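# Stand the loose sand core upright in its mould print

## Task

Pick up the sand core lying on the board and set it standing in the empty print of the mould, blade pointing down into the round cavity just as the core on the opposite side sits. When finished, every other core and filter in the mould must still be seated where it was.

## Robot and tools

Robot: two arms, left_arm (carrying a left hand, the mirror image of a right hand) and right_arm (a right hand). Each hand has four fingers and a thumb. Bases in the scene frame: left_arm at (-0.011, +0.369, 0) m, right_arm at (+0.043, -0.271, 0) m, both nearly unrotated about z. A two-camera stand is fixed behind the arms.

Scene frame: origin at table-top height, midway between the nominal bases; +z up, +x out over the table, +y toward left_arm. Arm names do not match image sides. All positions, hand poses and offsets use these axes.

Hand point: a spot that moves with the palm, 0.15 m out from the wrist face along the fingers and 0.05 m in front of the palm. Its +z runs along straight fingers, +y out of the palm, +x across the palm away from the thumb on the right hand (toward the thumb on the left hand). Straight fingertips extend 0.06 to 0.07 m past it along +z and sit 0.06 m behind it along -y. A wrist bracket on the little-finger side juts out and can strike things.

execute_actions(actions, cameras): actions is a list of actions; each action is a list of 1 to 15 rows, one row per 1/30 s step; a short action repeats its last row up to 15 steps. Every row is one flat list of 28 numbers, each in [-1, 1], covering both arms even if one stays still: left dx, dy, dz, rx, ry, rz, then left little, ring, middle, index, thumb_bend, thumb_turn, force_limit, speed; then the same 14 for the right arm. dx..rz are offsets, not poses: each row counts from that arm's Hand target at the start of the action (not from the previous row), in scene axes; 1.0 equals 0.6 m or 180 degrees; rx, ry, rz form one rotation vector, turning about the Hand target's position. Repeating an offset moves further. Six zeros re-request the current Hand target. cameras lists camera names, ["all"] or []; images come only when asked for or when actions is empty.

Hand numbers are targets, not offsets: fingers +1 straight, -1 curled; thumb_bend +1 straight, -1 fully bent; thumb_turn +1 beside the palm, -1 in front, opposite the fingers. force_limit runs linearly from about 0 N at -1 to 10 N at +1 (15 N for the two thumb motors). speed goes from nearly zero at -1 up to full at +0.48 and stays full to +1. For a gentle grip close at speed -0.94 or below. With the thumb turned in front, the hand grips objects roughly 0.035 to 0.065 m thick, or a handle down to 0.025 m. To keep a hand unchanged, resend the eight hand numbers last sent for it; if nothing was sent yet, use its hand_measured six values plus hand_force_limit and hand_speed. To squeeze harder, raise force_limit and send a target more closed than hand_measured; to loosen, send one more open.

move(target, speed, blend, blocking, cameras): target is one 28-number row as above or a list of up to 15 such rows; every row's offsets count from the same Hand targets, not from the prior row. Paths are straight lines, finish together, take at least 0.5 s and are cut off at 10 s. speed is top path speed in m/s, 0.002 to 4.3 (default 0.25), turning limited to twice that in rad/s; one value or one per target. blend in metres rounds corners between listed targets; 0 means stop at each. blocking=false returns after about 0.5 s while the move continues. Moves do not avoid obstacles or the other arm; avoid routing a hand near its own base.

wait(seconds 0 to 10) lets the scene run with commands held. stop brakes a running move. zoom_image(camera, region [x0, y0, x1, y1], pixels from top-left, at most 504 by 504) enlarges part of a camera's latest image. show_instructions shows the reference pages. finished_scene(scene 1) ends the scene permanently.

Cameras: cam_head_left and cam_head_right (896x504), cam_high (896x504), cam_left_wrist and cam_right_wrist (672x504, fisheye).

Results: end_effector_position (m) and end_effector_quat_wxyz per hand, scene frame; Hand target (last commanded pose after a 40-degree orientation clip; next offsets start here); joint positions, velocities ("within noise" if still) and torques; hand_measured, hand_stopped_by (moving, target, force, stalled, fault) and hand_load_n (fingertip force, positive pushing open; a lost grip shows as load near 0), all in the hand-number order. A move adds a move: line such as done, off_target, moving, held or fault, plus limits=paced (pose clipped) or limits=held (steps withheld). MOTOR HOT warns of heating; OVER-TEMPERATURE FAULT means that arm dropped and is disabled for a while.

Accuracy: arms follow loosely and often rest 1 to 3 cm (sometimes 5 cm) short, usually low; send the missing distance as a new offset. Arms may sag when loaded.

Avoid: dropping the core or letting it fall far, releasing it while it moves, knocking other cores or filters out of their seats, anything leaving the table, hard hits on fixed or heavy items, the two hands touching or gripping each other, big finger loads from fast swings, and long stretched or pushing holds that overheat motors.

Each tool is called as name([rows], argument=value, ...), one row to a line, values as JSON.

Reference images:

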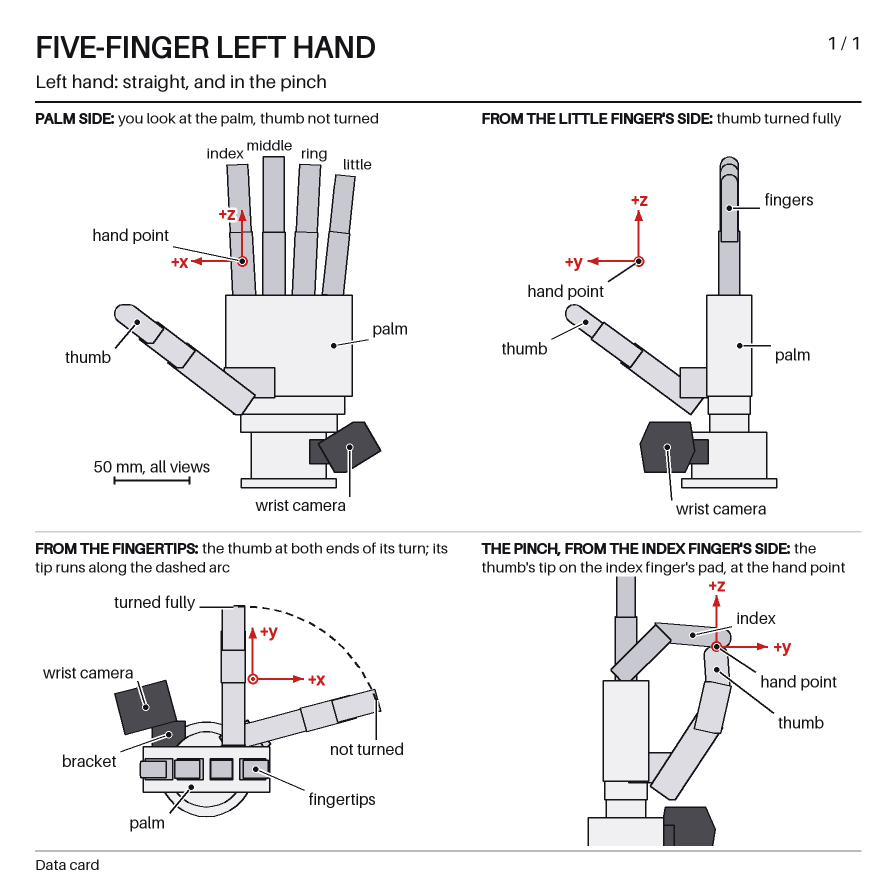

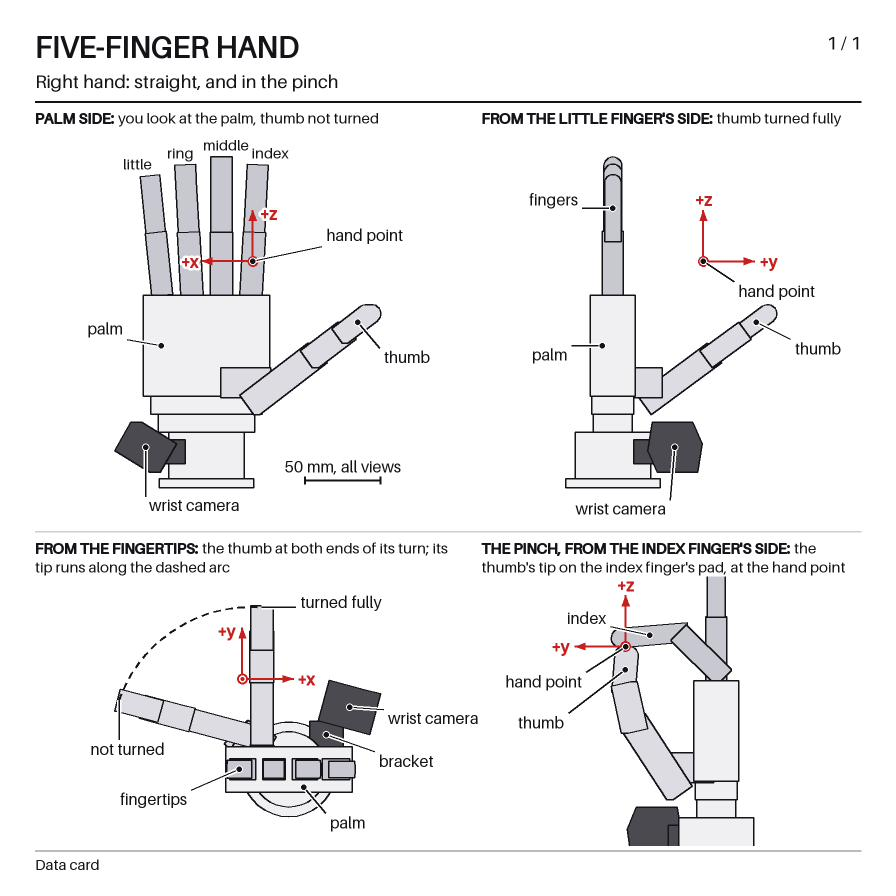

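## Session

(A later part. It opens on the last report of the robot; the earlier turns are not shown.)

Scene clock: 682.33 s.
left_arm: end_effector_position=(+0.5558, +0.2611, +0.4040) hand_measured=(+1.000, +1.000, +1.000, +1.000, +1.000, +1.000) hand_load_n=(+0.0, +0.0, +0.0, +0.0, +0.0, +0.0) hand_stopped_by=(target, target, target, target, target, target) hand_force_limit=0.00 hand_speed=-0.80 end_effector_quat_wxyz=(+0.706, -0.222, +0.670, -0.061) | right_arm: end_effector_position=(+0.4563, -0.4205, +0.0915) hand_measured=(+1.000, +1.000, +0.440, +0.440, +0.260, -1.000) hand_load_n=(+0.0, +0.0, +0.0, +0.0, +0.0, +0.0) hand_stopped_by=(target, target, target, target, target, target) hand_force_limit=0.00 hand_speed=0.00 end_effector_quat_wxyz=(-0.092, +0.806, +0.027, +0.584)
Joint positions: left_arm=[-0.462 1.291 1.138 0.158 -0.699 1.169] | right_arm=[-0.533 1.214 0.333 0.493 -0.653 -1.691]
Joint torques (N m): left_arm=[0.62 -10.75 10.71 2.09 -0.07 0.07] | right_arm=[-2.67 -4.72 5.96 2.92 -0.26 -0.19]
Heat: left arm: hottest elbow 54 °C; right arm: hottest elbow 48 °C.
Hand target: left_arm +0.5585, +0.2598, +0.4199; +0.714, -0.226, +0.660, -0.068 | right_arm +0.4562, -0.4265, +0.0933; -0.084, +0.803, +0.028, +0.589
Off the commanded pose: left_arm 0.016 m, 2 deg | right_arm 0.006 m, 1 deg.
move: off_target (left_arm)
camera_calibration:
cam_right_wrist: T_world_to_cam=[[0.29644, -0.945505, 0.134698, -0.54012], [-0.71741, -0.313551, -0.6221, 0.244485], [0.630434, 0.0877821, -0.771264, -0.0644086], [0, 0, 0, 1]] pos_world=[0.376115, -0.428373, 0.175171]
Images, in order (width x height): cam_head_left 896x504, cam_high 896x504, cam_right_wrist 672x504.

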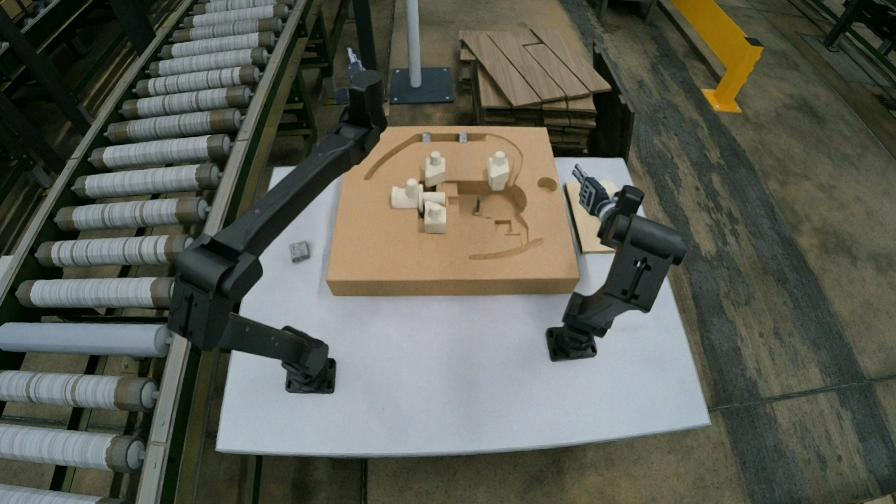

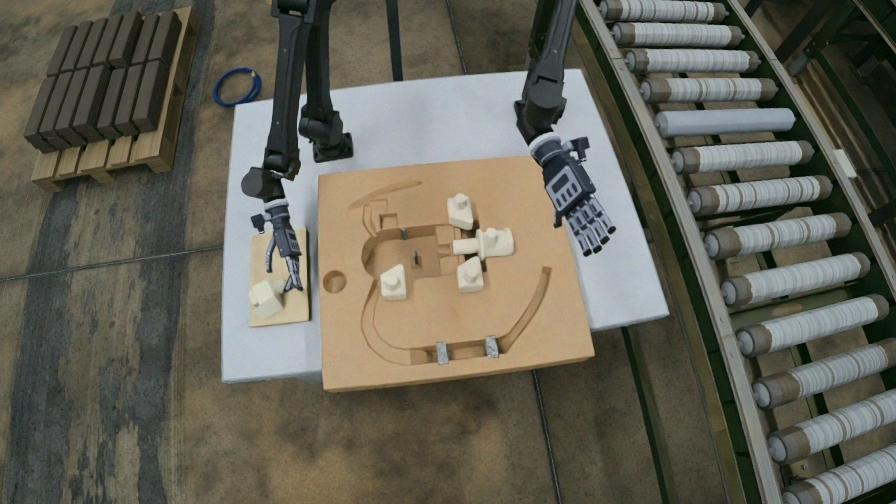

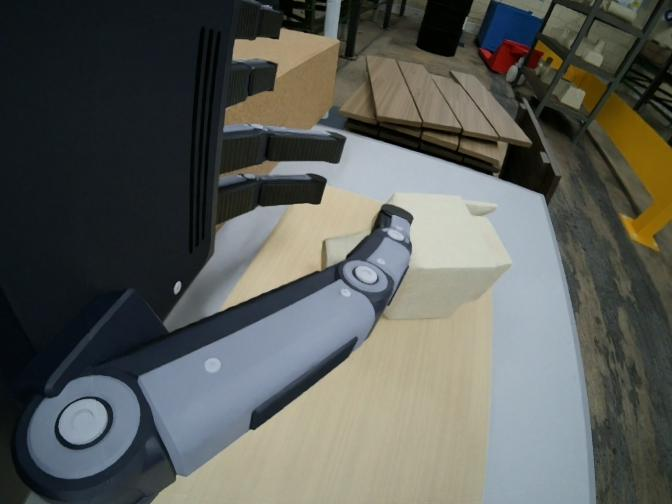

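move(target=[0,0,0,0,0,0,1,1,1,1,1,1,0,-0.8,0.0015,0.0025,-0.075,0,0,0,1,1,0.44,0.44,0.26,-1,0,0], speed=0.06, cameras=["cam_high","cam_right_wrist"])

zoom_image(camera="cam_high", region=[220, 230, 340, 340])

zoom_image(camera="cam_right_wrist", region=[240, 130, 500, 360])

Scene clock: 715.57 s.
left_arm: end_effector_position=(+0.5558, +0.2611, +0.4040) hand_measured=(+1.000, +1.000, +1.000, +1.000, +1.000, +1.000) hand_load_n=(+0.0, +0.0, +0.0, +0.0, +0.0, +0.0) hand_stopped_by=(target, target, target, target, target, target) hand_force_limit=0.00 hand_speed=-0.80 end_effector_quat_wxyz=(+0.706, -0.222, +0.670, -0.061) | right_arm: end_effector_position=(+0.4583, -0.4221, +0.0502) hand_measured=(+1.000, +1.000, +0.440, +0.440, +0.260, -1.000) hand_load_n=(+0.0, +0.0, +0.0, +0.0, +0.0, +0.0) hand_stopped_by=(target, target, target, target, target, target) hand_force_limit=0.00 hand_speed=0.00 end_effector_quat_wxyz=(-0.089, +0.804, +0.028, +0.587)
Joint positions: left_arm=[-0.462 1.291 1.138 0.158 -0.699 1.169] | right_arm=[-0.533 1.42 0.297 0.745 -0.651 -1.691]
Joint torques (N m): left_arm=[0.38 -10.52 10.63 2.1 -0.05 0.05] | right_arm=[-2.26 -5.01 4.25 2.85 -0.11 -0.15]
Heat: left arm: hottest elbow 54 °C; right arm: hottest elbow 44 °C.
Hand target: left_arm +0.5585, +0.2598, +0.4199; +0.714, -0.226, +0.660, -0.068 | right_arm +0.4571, -0.4251, +0.0484; -0.084, +0.803, +0.028, +0.589
Off the commanded pose: left_arm 0.016 m, 2 deg | right_arm 0.004 m, 1 deg.
move: off_target (left_arm)
camera_calibration:
cam_right_wrist: T_world_to_cam=[[0.292925, -0.945432, 0.142664, -0.535382], [-0.712858, -0.315387, -0.62639, 0.217058], [0.637204, 0.0817865, -0.766343, -0.103195], [0, 0, 0, 1]] pos_world=[0.377314, -0.42927, 0.13326]
Images, in order (width x height): cam_high 896x504, cam_right_wrist 672x504.

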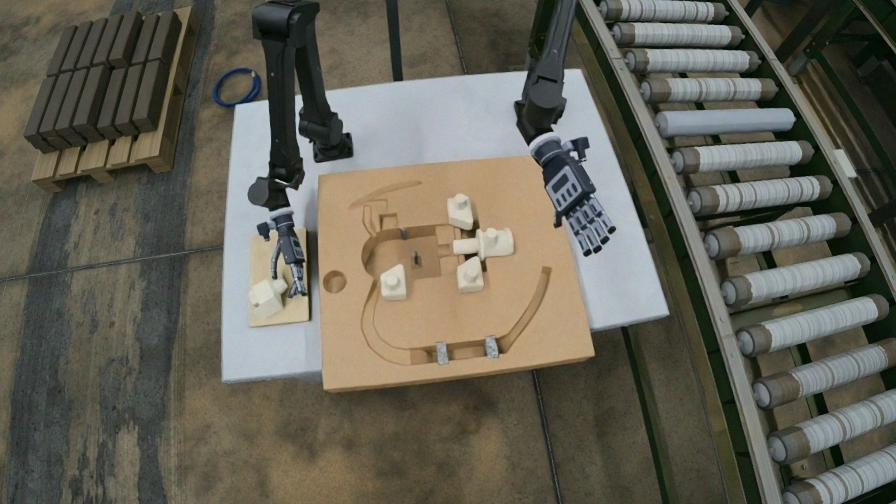

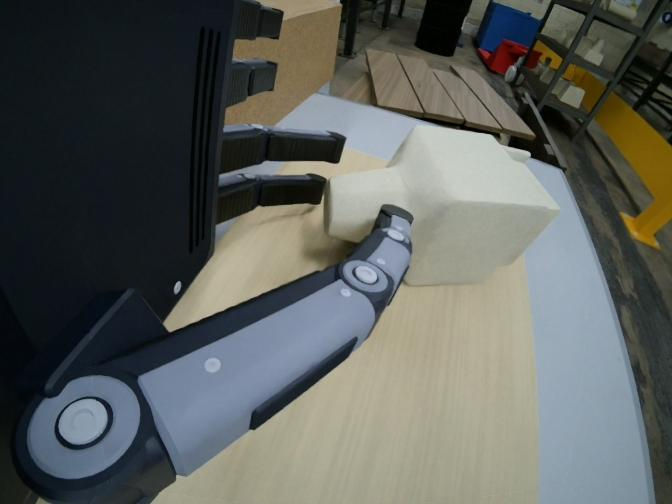

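Scaled by 4.200 from the camera's 896x504 image, which has a finer 1280x720 frame.

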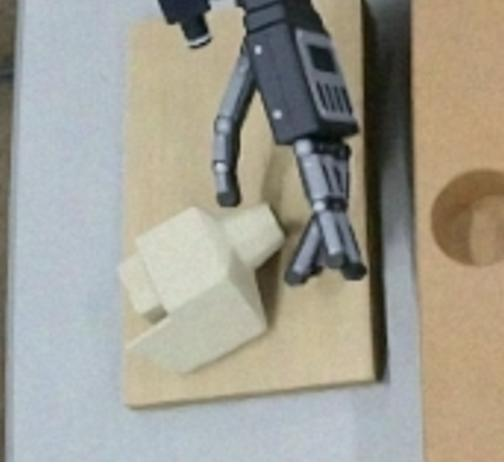

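Scaled by 1.938 from the camera's 672x504 image, which has a finer 960x720 frame.

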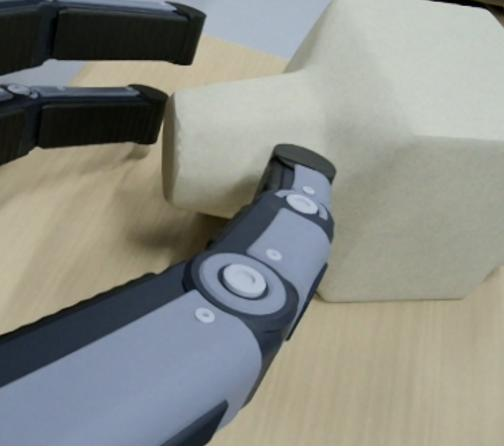

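move([
  [0,0,0,0,0,0,1,1,1,1,1,1,0,-0.8,0,0,-0.009,0,0,0,1,1,0.44,0.44,0.26,-1,0,0],
  [0,0,0,0,0,0,1,1,1,1,1,1,0,-0.8,0,0,-0.009,0,0,0,1,1,0.44,0.44,-0.1,-1,-0.75,-0.9],
], speed=0.05, cameras=["cam_high","cam_right_wrist"])

zoom_image(camera="cam_right_wrist", region=[240, 130, 500, 360])

Scene clock: 732.30 s.
left_arm: end_effector_position=(+0.5558, +0.2611, +0.4040) hand_measured=(+1.000, +1.000, +1.000, +1.000, +1.000, +1.000) hand_load_n=(+0.0, +0.0, +0.0, +0.0, +0.0, +0.0) hand_stopped_by=(target, target, target, target, target, target) hand_force_limit=0.00 hand_speed=-0.80 end_effector_quat_wxyz=(+0.706, -0.222, +0.670, -0.061) | right_arm: end_effector_position=(+0.4597, -0.4237, +0.0475) hand_measured=(+1.000, +1.000, +0.440, +0.440, -0.100, -1.000) hand_load_n=(+0.0, +0.0, +0.0, +0.0, +1.0, +0.0) hand_stopped_by=(target, target, target, target, target, target) hand_force_limit=-0.75 hand_speed=-0.90 end_effector_quat_wxyz=(-0.086, +0.802, +0.028, +0.590)
Joint positions: left_arm=[-0.462 1.291 1.138 0.158 -0.699 1.169] | right_arm=[-0.533 1.445 0.297 0.777 -0.647 -1.691]
Joint torques (N m): left_arm=[0.44 -10.58 10.63 2.09 -0.02 0.08] | right_arm=[-2.08 -4.72 3.82 2.91 -0.31 -0.13]
Heat: left arm: hottest elbow 54 °C; right arm: hottest elbow 43 °C.
Hand target: left_arm +0.5585, +0.2598, +0.4199; +0.714, -0.226, +0.660, -0.068 | right_arm +0.4571, -0.4250, +0.0430; -0.084, +0.803, +0.028, +0.589
Off the commanded pose: left_arm 0.016 m, 2 deg | right_arm 0.005 m, 0 deg.
move: off_target (left_arm)
camera_calibration:
cam_right_wrist: T_world_to_cam=[[0.288696, -0.945787, 0.148798, -0.535523], [-0.710374, -0.315796, -0.629, 0.214734], [0.641891, 0.0758873, -0.763032, -0.110873], [0, 0, 0, 1]] pos_world=[0.378313, -0.430264, 0.130153]
Images, in order (width x height): cam_high 896x504, cam_right_wrist 672x504.

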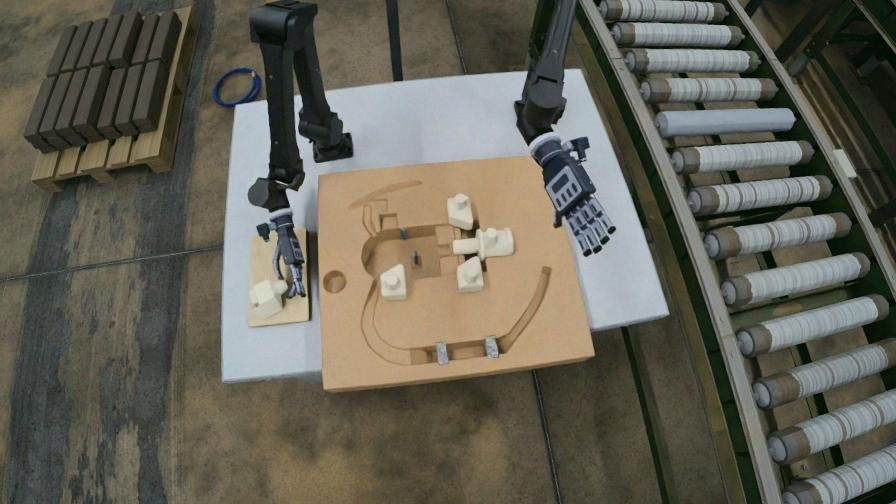

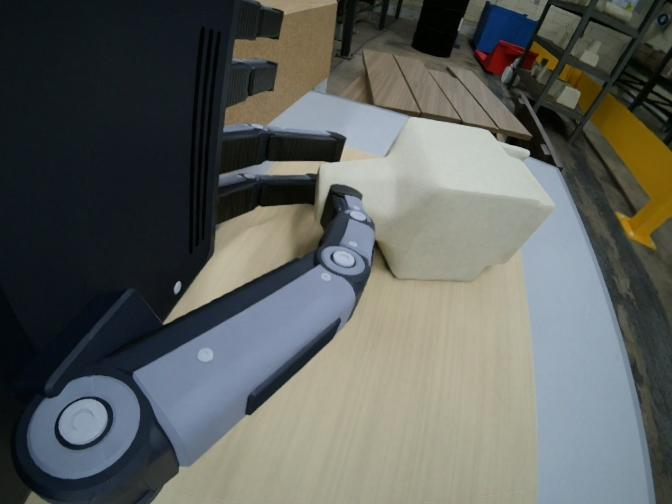

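Scaled by 1.938 from the camera's 672x504 image, which has a finer 960x720 frame.

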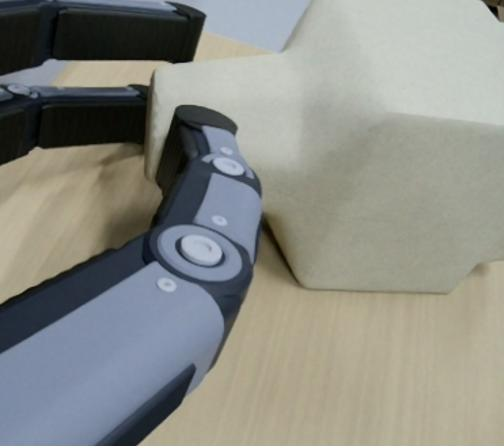

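move([
  [0,0,0,0,0,0,1,1,1,1,1,1,0,-0.8,0,-0.01,-0.005,0,0,0,1,1,0.44,0.44,-0.1,-1,-0.75,-0.9],
  [0,0,0,0,0,0,1,1,1,1,1,1,0,-0.8,0,-0.01,-0.005,0,0,0,1,1,-0.2,-0.2,-0.1,-1,-0.7,-0.9],
], speed=0.05, cameras=["cam_high","cam_right_wrist"])

zoom_image(camera="cam_right_wrist", region=[240, 130, 500, 360])

zoom_image(camera="cam_high", region=[220, 230, 340, 340])

Scene clock: 739.80 s.
left_arm: end_effector_position=(+0.5558, +0.2611, +0.4040) hand_measured=(+1.000, +1.000, +1.000, +1.000, +1.000, +1.000) hand_load_n=(+0.0, +0.0, +0.0, +0.0, +0.0, +0.0) hand_stopped_by=(target, target, target, target, target, target) hand_force_limit=0.00 hand_speed=-0.80 end_effector_quat_wxyz=(+0.706, -0.222, +0.670, -0.061) | right_arm: end_effector_position=(+0.4591, -0.4253, +0.0457) hand_measured=(+1.000, +1.000, +0.292, +0.282, -0.100, -1.000) hand_load_n=(+0.0, +0.0, +1.0, +2.0, +1.0, -0.5) hand_stopped_by=(target, target, force, force, target, target) hand_force_limit=-0.70 hand_speed=-0.90 end_effector_quat_wxyz=(-0.089, +0.801, +0.033, +0.591)
Joint positions: left_arm=[-0.462 1.291 1.138 0.158 -0.699 1.169] | right_arm=[-0.546 1.46 0.297 0.791 -0.669 -1.7]
Joint torques (N m): left_arm=[0.79 -10.4 10.7 2.1 -0.05 0.03] | right_arm=[-2.55 -4.95 4.25 2.76 -0.11 -0.16]
Heat: left arm: hottest elbow 54 °C; right arm: hottest elbow 42 °C.
Hand target: left_arm +0.5585, +0.2598, +0.4199; +0.714, -0.226, +0.660, -0.068 | right_arm +0.4571, -0.4311, +0.0399; -0.084, +0.803, +0.028, +0.589
Off the commanded pose: left_arm 0.016 m, 2 deg | right_arm 0.008 m, 1 deg.
move: off_target (left_arm)
camera_calibration:
cam_right_wrist: T_world_to_cam=[[0.297433, -0.9427, 0.151161, -0.539268], [-0.704445, -0.323556, -0.631719, 0.206695], [0.64443, 0.0814093, -0.760317, -0.110668], [0, 0, 0, 1]] pos_world=[0.37732, -0.432481, 0.127946]
Images, in order (width x height): cam_high 896x504, cam_right_wrist 672x504.

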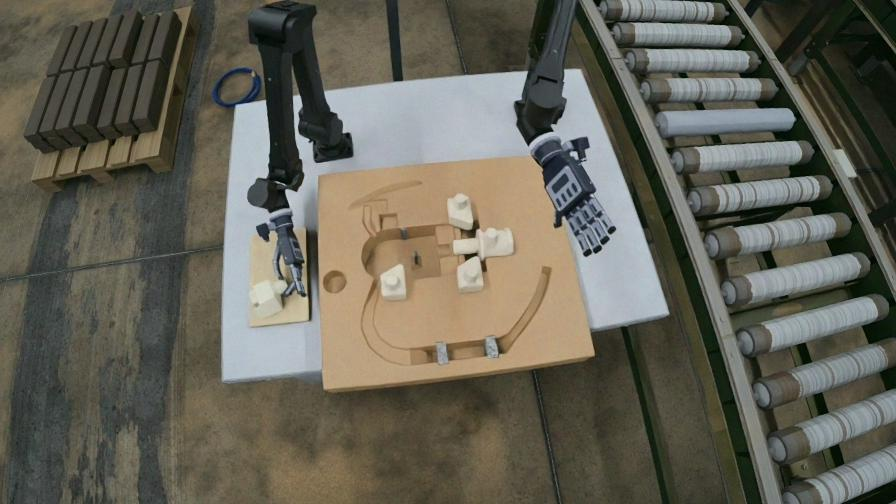

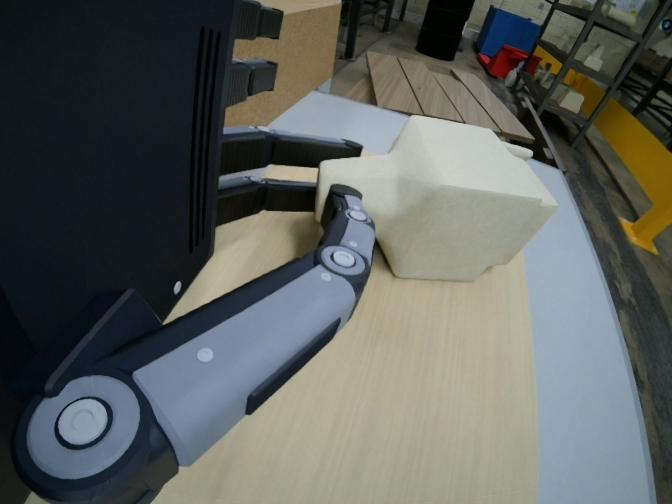

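Scaled by 1.938 from the camera's 672x504 image, which has a finer 960x720 frame.

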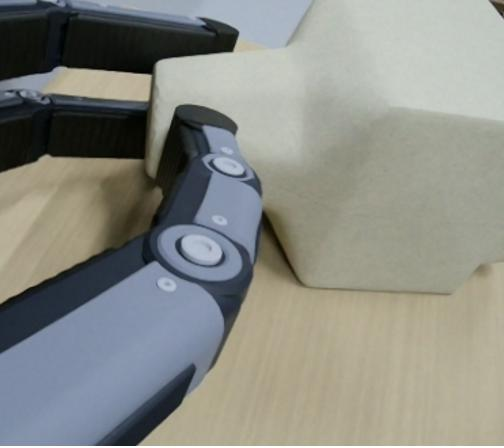

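Scaled by 4.200 from the camera's 896x504 image, which has a finer 1280x720 frame.

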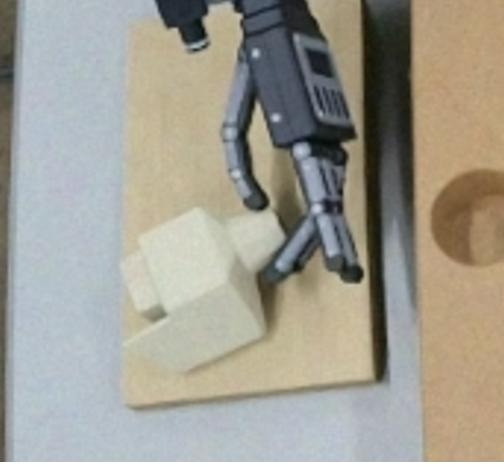

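move(target=[0,0,0,0,0,0,1,1,1,1,1,1,0,-0.8,0.0,0.0,0.0,0,0,0,1,1,-0.3,-0.3,-0.4,-1,0.1,-0.92], speed=0.05, cameras=["cam_high","cam_right_wrist"])

zoom_image(camera="cam_right_wrist", region=[240, 130, 500, 360])

Scene clock: 767.93 s.
left_arm: end_effector_position=(+0.5558, +0.2611, +0.4040) hand_measured=(+1.000, +1.000, +1.000, +1.000, +1.000, +1.000) hand_load_n=(+0.0, +0.5, +0.0, +0.0, +0.0, +0.0) hand_stopped_by=(target, target, target, target, target, target) hand_force_limit=0.00 hand_speed=-0.80 end_effector_quat_wxyz=(+0.706, -0.222, +0.670, -0.061) | right_arm: end_effector_position=(+0.4591, -0.4251, +0.0454) hand_measured=(+1.000, +1.000, +0.264, +0.256, -0.108, -1.000) hand_load_n=(+0.0, +0.0, +5.5, +5.5, +8.0, -0.5) hand_stopped_by=(target, target, force, force, force, target) hand_force_limit=0.10 hand_speed=-0.92 end_effector_quat_wxyz=(-0.089, +0.801, +0.033, +0.591)
Joint positions: left_arm=[-0.462 1.291 1.138 0.158 -0.699 1.169] | right_arm=[-0.546 1.46 0.297 0.791 -0.67 -1.701]
Joint torques (N m): left_arm=[0.26 -10.58 10.71 1.98 -0.02 0.03] | right_arm=[-2.78 -4.6 4.33 2.59 -0.06 -0.15]
Heat: left arm: hottest elbow 54 °C; right arm: hottest elbow 41 °C.
Hand target: left_arm +0.5585, +0.2598, +0.4199; +0.714, -0.226, +0.660, -0.068 | right_arm +0.4571, -0.4310, +0.0399; -0.084, +0.803, +0.028, +0.589
Off the commanded pose: left_arm 0.016 m, 2 deg | right_arm 0.008 m, 1 deg.
move: off_target (left_arm)
camera_calibration:
cam_right_wrist: T_world_to_cam=[[0.298657, -0.942326, 0.151084, -0.539466], [-0.704219, -0.324444, -0.631516, 0.206177], [0.644112, 0.0822101, -0.760501, -0.110403], [0, 0, 0, 1]] pos_world=[0.37742, -0.432383, 0.127747]
Images, in order (width x height): cam_high 896x504, cam_right_wrist 672x504.

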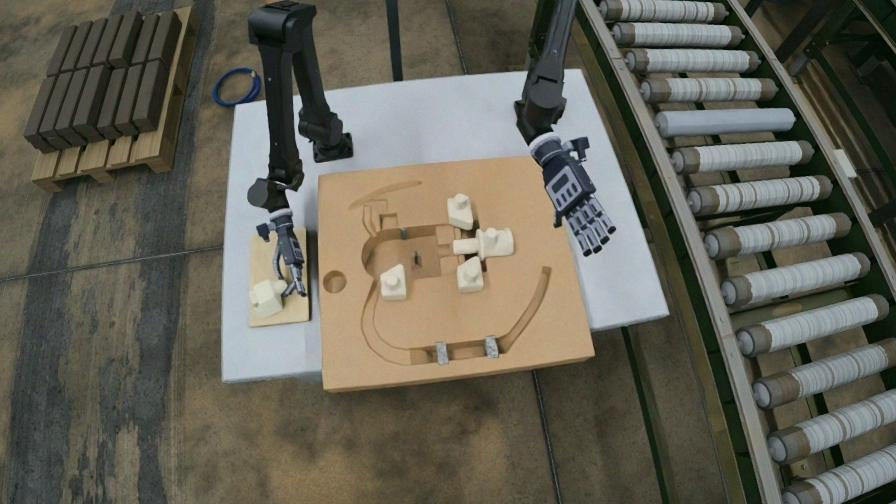

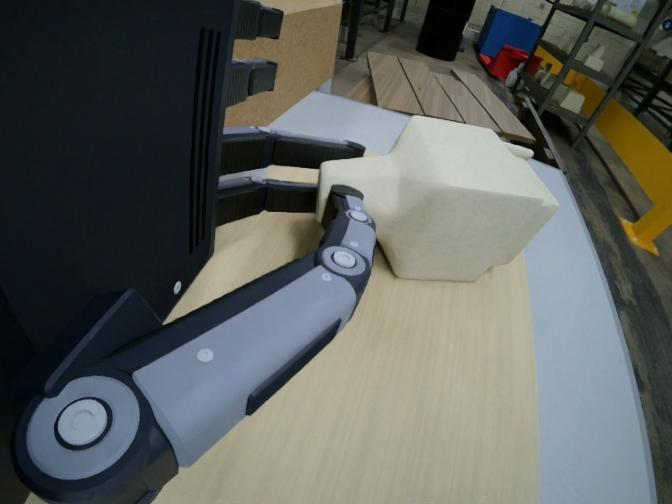

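Scaled by 1.938 from the camera's 672x504 image, which has a finer 960x720 frame.

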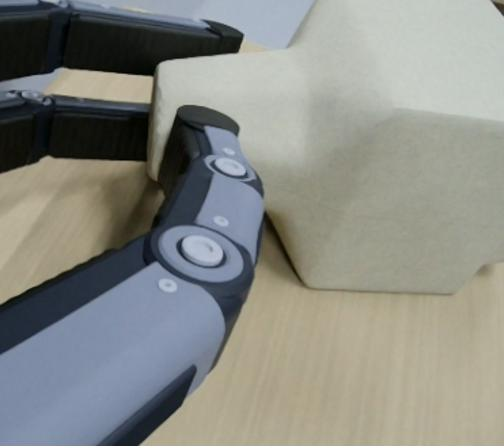

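move(target=[0,0,0,0,0,0,1,1,1,1,1,1,0,-0.8,0.0033,0.0058,0.0475,0.0758,0.0346,0,1,1,-0.3,-0.3,-0.4,-1,0.1,-0.92], speed=0.06, cameras=["cam_high","cam_right_wrist"])

zoom_image(camera="cam_high", region=[220, 230, 340, 340])

Scene clock: 777.47 s.
left_arm: end_effector_position=(+0.5558, +0.2611, +0.4040) hand_measured=(+1.000, +1.000, +1.000, +1.000, +1.000, +1.000) hand_load_n=(+0.0, +0.0, +0.0, +0.0, +0.0, +0.0) hand_stopped_by=(target, target, target, target, target, target) hand_force_limit=0.00 hand_speed=-0.80 end_effector_quat_wxyz=(+0.706, -0.222, +0.670, -0.061) | right_arm: end_effector_position=(+0.4483, -0.4180, +0.0505) hand_measured=(+1.000, +1.000, +0.264, +0.256, -0.108, -1.000) hand_load_n=(+0.0, +0.0, +4.5, +1.5, +5.0, -0.5) hand_stopped_by=(target, target, force, force, force, target) hand_force_limit=0.10 hand_speed=-0.92 end_effector_quat_wxyz=(-0.184, +0.826, -0.047, +0.531)
Joint positions: left_arm=[-0.462 1.291 1.138 0.158 -0.699 1.169] | right_arm=[-0.59 1.306 0.377 0.396 -0.759 -1.567]
Joint torques (N m): left_arm=[0.62 -10.46 10.7 2.07 -0.06 0.07] | right_arm=[-2.32 -6.89 8.2 1.65 -0.63 0.06]
Heat: left arm: hottest elbow 54 °C; right arm: hottest elbow 41 °C.
Hand target: left_arm +0.5585, +0.2598, +0.4199; +0.714, -0.226, +0.660, -0.068 | right_arm +0.4591, -0.4276, +0.0685; -0.180, +0.818, -0.047, +0.544
Off the commanded pose: left_arm 0.016 m, 2 deg | right_arm 0.023 m, 2 deg.
move: off_target (left_arm, right_arm)
camera_calibration:
cam_right_wrist: T_world_to_cam=[[0.293663, -0.948368, -0.119831, -0.516963], [-0.795699, -0.173047, -0.580446, 0.305788], [0.52974, 0.265805, -0.805434, 0.0300654], [0, 0, 0, 1]] pos_world=[0.379202, -0.445347, 0.139761]
Images, in order (width x height): cam_high 896x504, cam_right_wrist 672x504.

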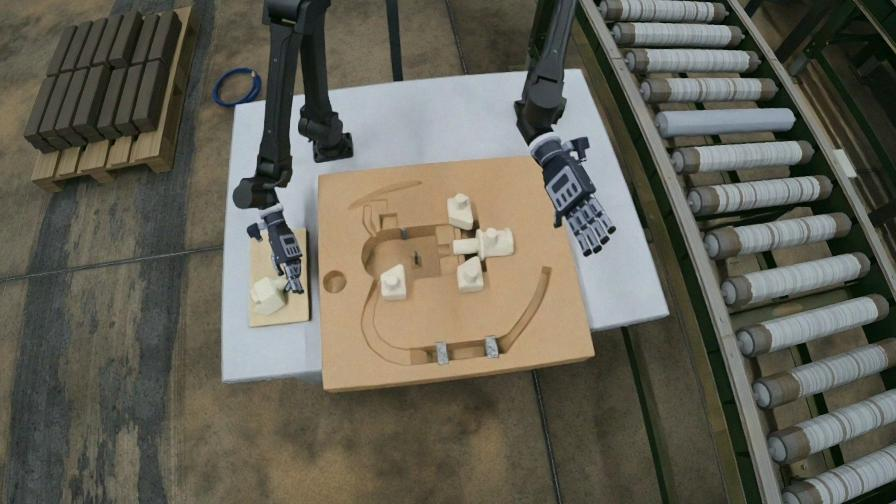

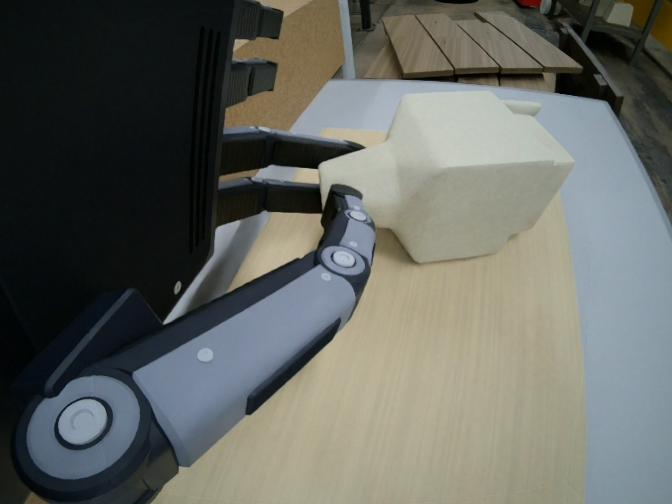

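Scaled by 4.200 from the camera's 896x504 image, which has a finer 1280x720 frame.

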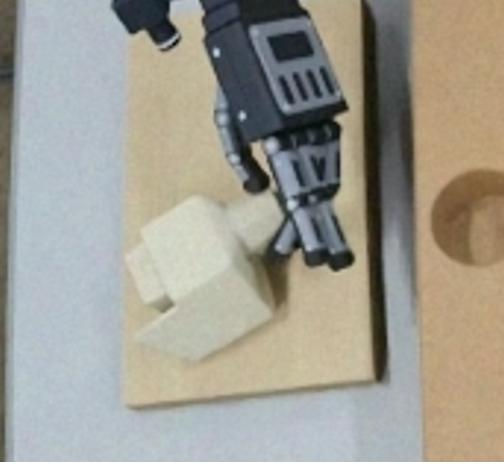

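move(target=[0,0,0,0,0,0,1,1,1,1,1,1,0,-0.8,0.008,-0.008,0.033,0,0,0,1,1,-0.3,-0.3,-0.4,-1,0.1,-0.92], speed=0.06, cameras=["cam_high","cam_right_wrist","cam_head_left"])

zoom_image(camera="cam_high", region=[220, 230, 340, 340])

zoom_image(camera="cam_head_left", region=[540, 130, 680, 290])

Scene clock: 791.13 s.
left_arm: end_effector_position=(+0.5558, +0.2611, +0.4040) hand_measured=(+1.000, +1.000, +1.000, +1.000, +1.000, +1.000) hand_load_n=(+0.0, +0.0, +0.0, +0.0, +0.0, +0.0) hand_stopped_by=(target, target, target, target, target, target) hand_force_limit=0.00 hand_speed=-0.80 end_effector_quat_wxyz=(+0.706, -0.222, +0.670, -0.061) | right_arm: end_effector_position=(+0.4519, -0.4210, +0.0672) hand_measured=(+1.000, +1.000, +0.264, +0.256, -0.108, -1.000) hand_load_n=(+0.0, +0.0, +0.5, +1.0, +2.0, +0.5) hand_stopped_by=(target, target, force, force, force, target) hand_force_limit=0.10 hand_speed=-0.92 end_effector_quat_wxyz=(-0.188, +0.827, -0.051, +0.528)
Joint positions: left_arm=[-0.462 1.291 1.138 0.158 -0.699 1.169] | right_arm=[-0.594 1.257 0.411 0.305 -0.765 -1.562]
Joint torques (N m): left_arm=[0.38 -10.52 10.62 2.14 -0.05 0.06] | right_arm=[-2.26 -6.65 9.2 1.66 -0.55 -0.01]
Heat: left arm: hottest elbow 55 °C; right arm: hottest elbow 41 °C.
Hand target: left_arm +0.5585, +0.2598, +0.4199; +0.714, -0.226, +0.660, -0.068 | right_arm +0.4641, -0.4324, +0.0884; -0.180, +0.818, -0.047, +0.544
Off the commanded pose: left_arm 0.016 m, 2 deg | right_arm 0.027 m, 2 deg.
move: off_target (left_arm, right_arm)
camera_calibration:
cam_right_wrist: T_world_to_cam=[[0.291885, -0.947326, -0.131822, -0.516793], [-0.799262, -0.165885, -0.577636, 0.322192], [0.525342, 0.273963, -0.805581, 0.0478906], [0, 0, 0, 1]] pos_world=[0.383201, -0.449245, 0.156565]
Images, in order (width x height): cam_head_left 896x504, cam_high 896x504, cam_right_wrist 672x504.

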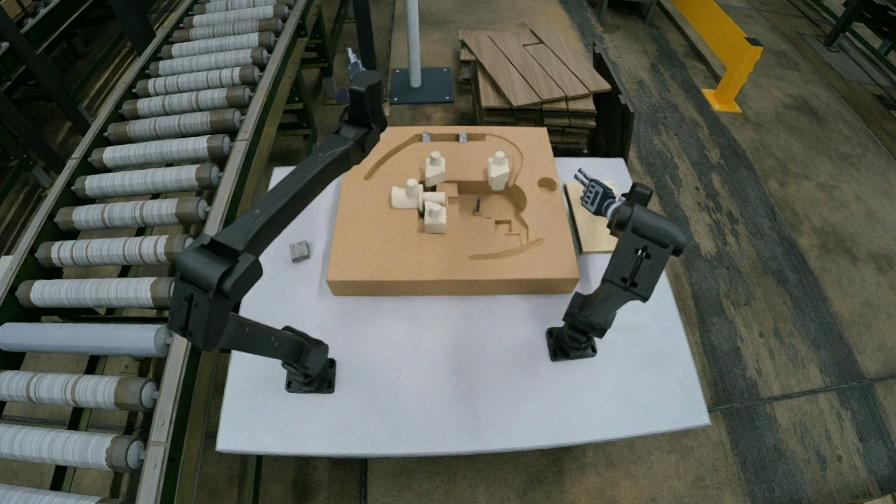

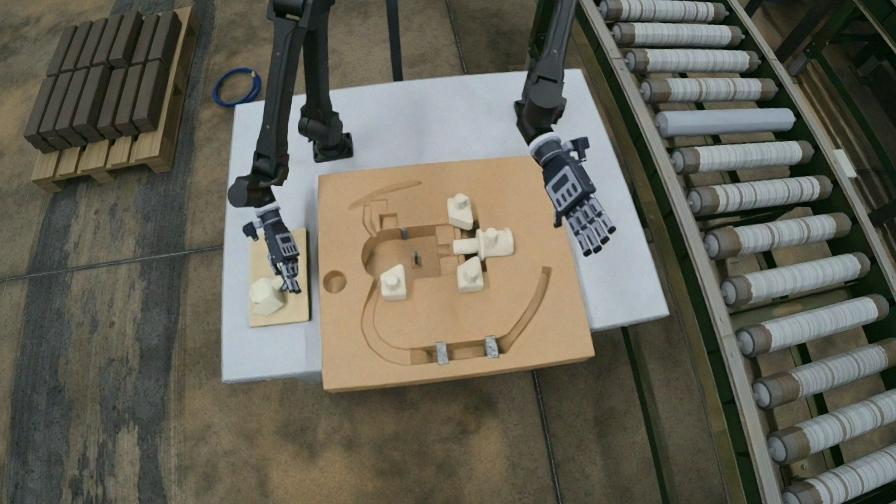

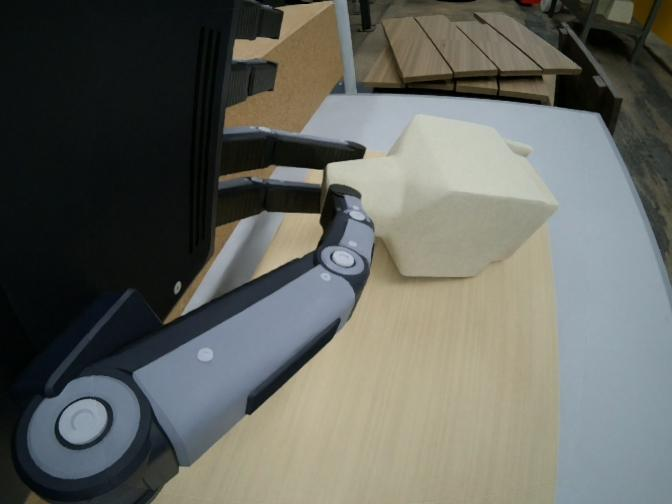

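Scaled by 4.200 from the camera's 896x504 image, which has a finer 1280x720 frame.

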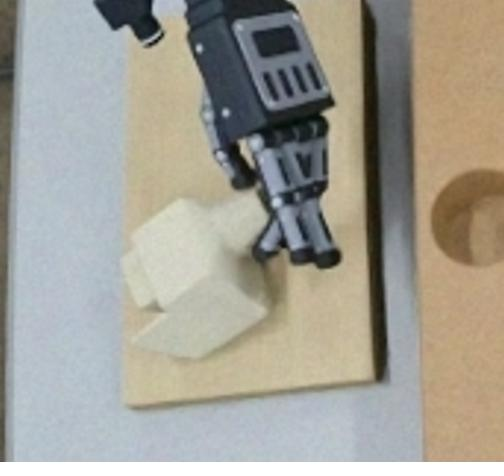

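Scaled by 3.150 from the camera's 896x504 image, which has a finer 1280x720 frame.

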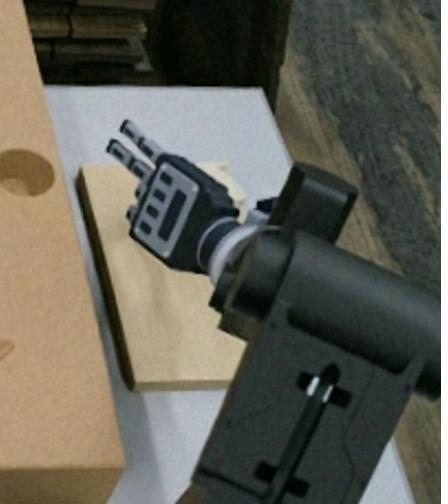

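move([
  [0,0,0,0,0,0,1,1,1,1,1,1,0,-0.8,0.0,0.0,0.0,0,0,0,1,1,-0.34,-0.34,-0.44,-1,0.2,-0.92],
  [0,0,0,0,0,0,1,1,1,1,1,1,0,-0.8,0.006,-0.005,0.036,0.0758,0.0346,0,1,1,-0.34,-0.34,-0.44,-1,0.2,-0.92],
], speed=0.06, cameras=["cam_high","cam_right_wrist"])

zoom_image(camera="cam_high", region=[220, 230, 340, 340])

Scene clock: 800.43 s.
left_arm: end_effector_position=(+0.5558, +0.2611, +0.4040) hand_measured=(+1.000, +1.000, +1.000, +1.000, +1.000, +1.000) hand_load_n=(+0.0, +0.0, +0.0, +0.0, +0.0, +0.0) hand_stopped_by=(target, target, target, target, target, target) hand_force_limit=0.00 hand_speed=-0.80 end_effector_quat_wxyz=(+0.706, -0.222, +0.670, -0.061) | right_arm: end_effector_position=(+0.4541, -0.4227, +0.0857) hand_measured=(+1.000, +1.000, +0.230, +0.220, -0.116, -1.000) hand_load_n=(+0.0, +0.0, +7.0, +6.5, +9.5, +0.5) hand_stopped_by=(target, target, force, force, force, target) hand_force_limit=0.20 hand_speed=-0.92 end_effector_quat_wxyz=(-0.279, +0.827, -0.127, +0.472)
Joint positions: left_arm=[-0.462 1.291 1.138 0.158 -0.699 1.169] | right_arm=[-0.648 1.249 0.553 0.018 -0.88 -1.44]
Joint torques (N m): left_arm=[0.79 -10.4 10.66 2.06 -0.06 0.02] | right_arm=[-2.32 -7.53 10.58 1.62 -0.81 0.07]
Heat: left arm: hottest elbow 55 °C; right arm: hottest elbow 42 °C.
Hand target: left_arm +0.5585, +0.2598, +0.4199; +0.714, -0.226, +0.660, -0.068 | right_arm +0.4676, -0.4355, +0.1101; -0.273, +0.819, -0.121, +0.489
Off the commanded pose: left_arm 0.016 m, 2 deg | right_arm 0.031 m, 2 deg.
move: off_target (left_arm, right_arm)
camera_calibration:
cam_right_wrist: T_world_to_cam=[[0.256139, -0.888199, -0.381439, -0.454001], [-0.861552, -0.0308379, -0.506732, 0.413672], [0.438316, 0.458423, -0.773128, 0.176792], [0, 0, 0, 1]] pos_world=[0.395197, -0.471532, 0.17313]
Images, in order (width x height): cam_high 896x504, cam_right_wrist 672x504.

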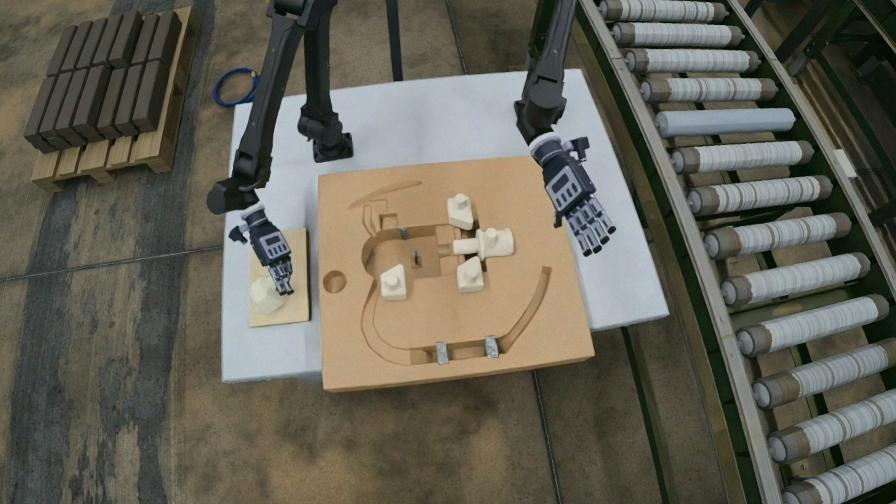

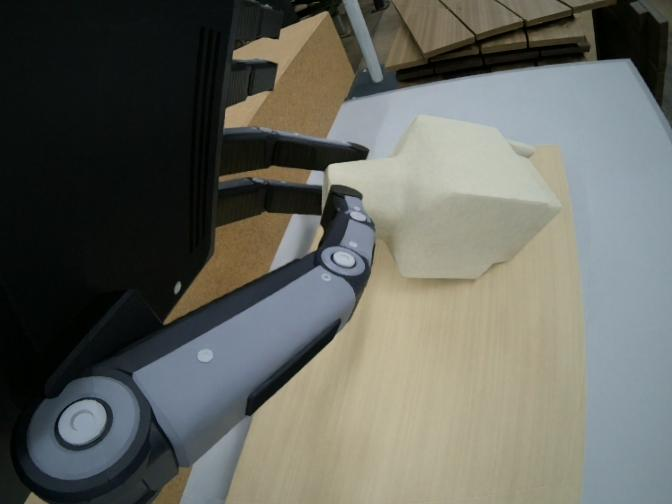

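Scaled by 4.200 from the camera's 896x504 image, which has a finer 1280x720 frame.

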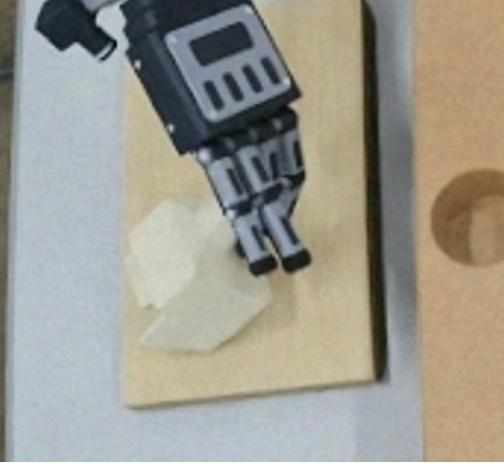

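move(target=[0,0,0,0,0,0,1,1,1,1,1,1,0,-0.8,0.003,0,0.047,0.101,0.0461,0,1,1,-0.34,-0.34,-0.44,-1,0.2,-0.92], speed=0.08, cameras=["cam_high","cam_right_wrist"])

zoom_image(camera="cam_high", region=[220, 230, 340, 340])

Scene clock: 806.33 s.
left_arm: end_effector_position=(+0.5558, +0.2611, +0.4040) hand_measured=(+1.000, +1.000, +1.000, +1.000, +1.000, +1.000) hand_load_n=(+0.0, +0.0, +0.0, +0.0, +0.0, +0.0) hand_stopped_by=(target, target, target, target, target, target) hand_force_limit=0.00 hand_speed=-0.80 end_effector_quat_wxyz=(+0.706, -0.222, +0.670, -0.061) | right_arm: end_effector_position=(+0.4538, -0.4186, +0.1150) hand_measured=(+1.000, +1.000, +0.230, +0.222, -0.116, -1.000) hand_load_n=(+0.0, +0.0, +3.5, +7.5, +10.0, +1.0) hand_stopped_by=(target, target, force, force, force, target) hand_force_limit=0.20 hand_speed=-0.92 end_effector_quat_wxyz=(-0.394, +0.804, -0.224, +0.385)
Joint positions: left_arm=[-0.462 1.291 1.138 0.158 -0.699 1.169] | right_arm=[-0.705 1.298 0.735 -0.302 -1.03 -1.29]
Joint torques (N m): left_arm=[0.62 -10.17 10.67 2.14 -0.03 0.05] | right_arm=[-2.37 -7.53 11.85 1.5 -1.05 0.01]
Heat: left arm: hottest elbow 55 °C; right arm: hottest elbow 44 °C.
Hand target: left_arm +0.5585, +0.2598, +0.4199; +0.714, -0.226, +0.660, -0.068 | right_arm +0.4695, -0.4354, +0.1383; -0.390, +0.799, -0.216, +0.404
Off the commanded pose: left_arm 0.016 m, 2 deg | right_arm 0.033 m, 2 deg.
move: off_target (left_arm, right_arm)
camera_calibration:
cam_right_wrist: T_world_to_cam=[[0.170524, -0.720068, -0.672625, -0.29641], [-0.925441, 0.11736, -0.360257, 0.502676], [0.338349, 0.683907, -0.646368, 0.322864], [0, 0, 0, 1]] pos_world=[0.406502, -0.493239, 0.190409]
Images, in order (width x height): cam_high 896x504, cam_right_wrist 672x504.

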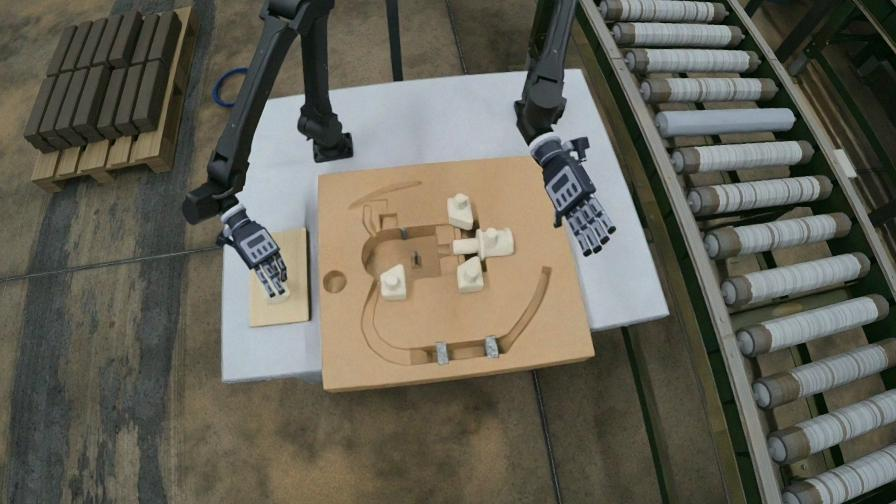

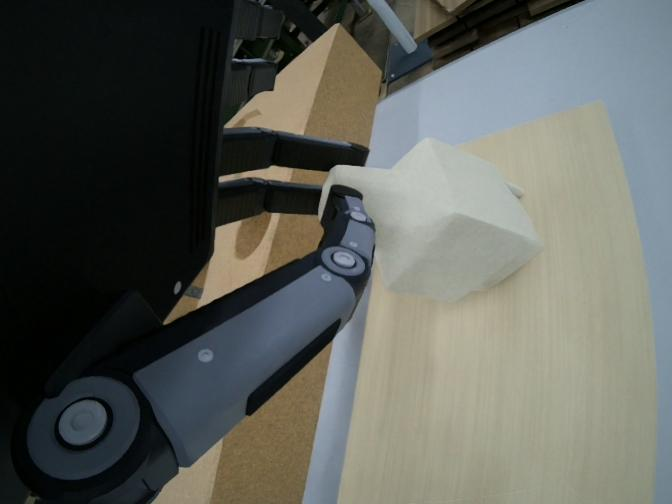

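Scaled by 4.200 from the camera's 896x504 image, which has a finer 1280x720 frame.

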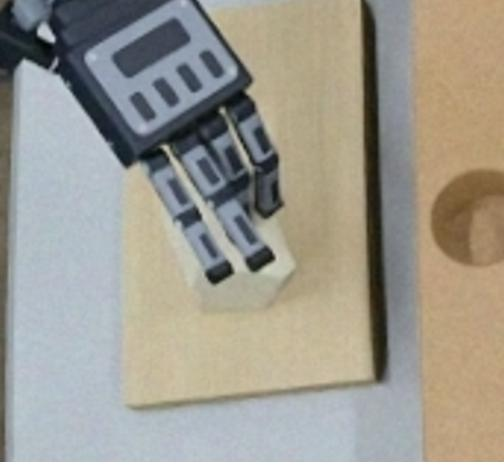

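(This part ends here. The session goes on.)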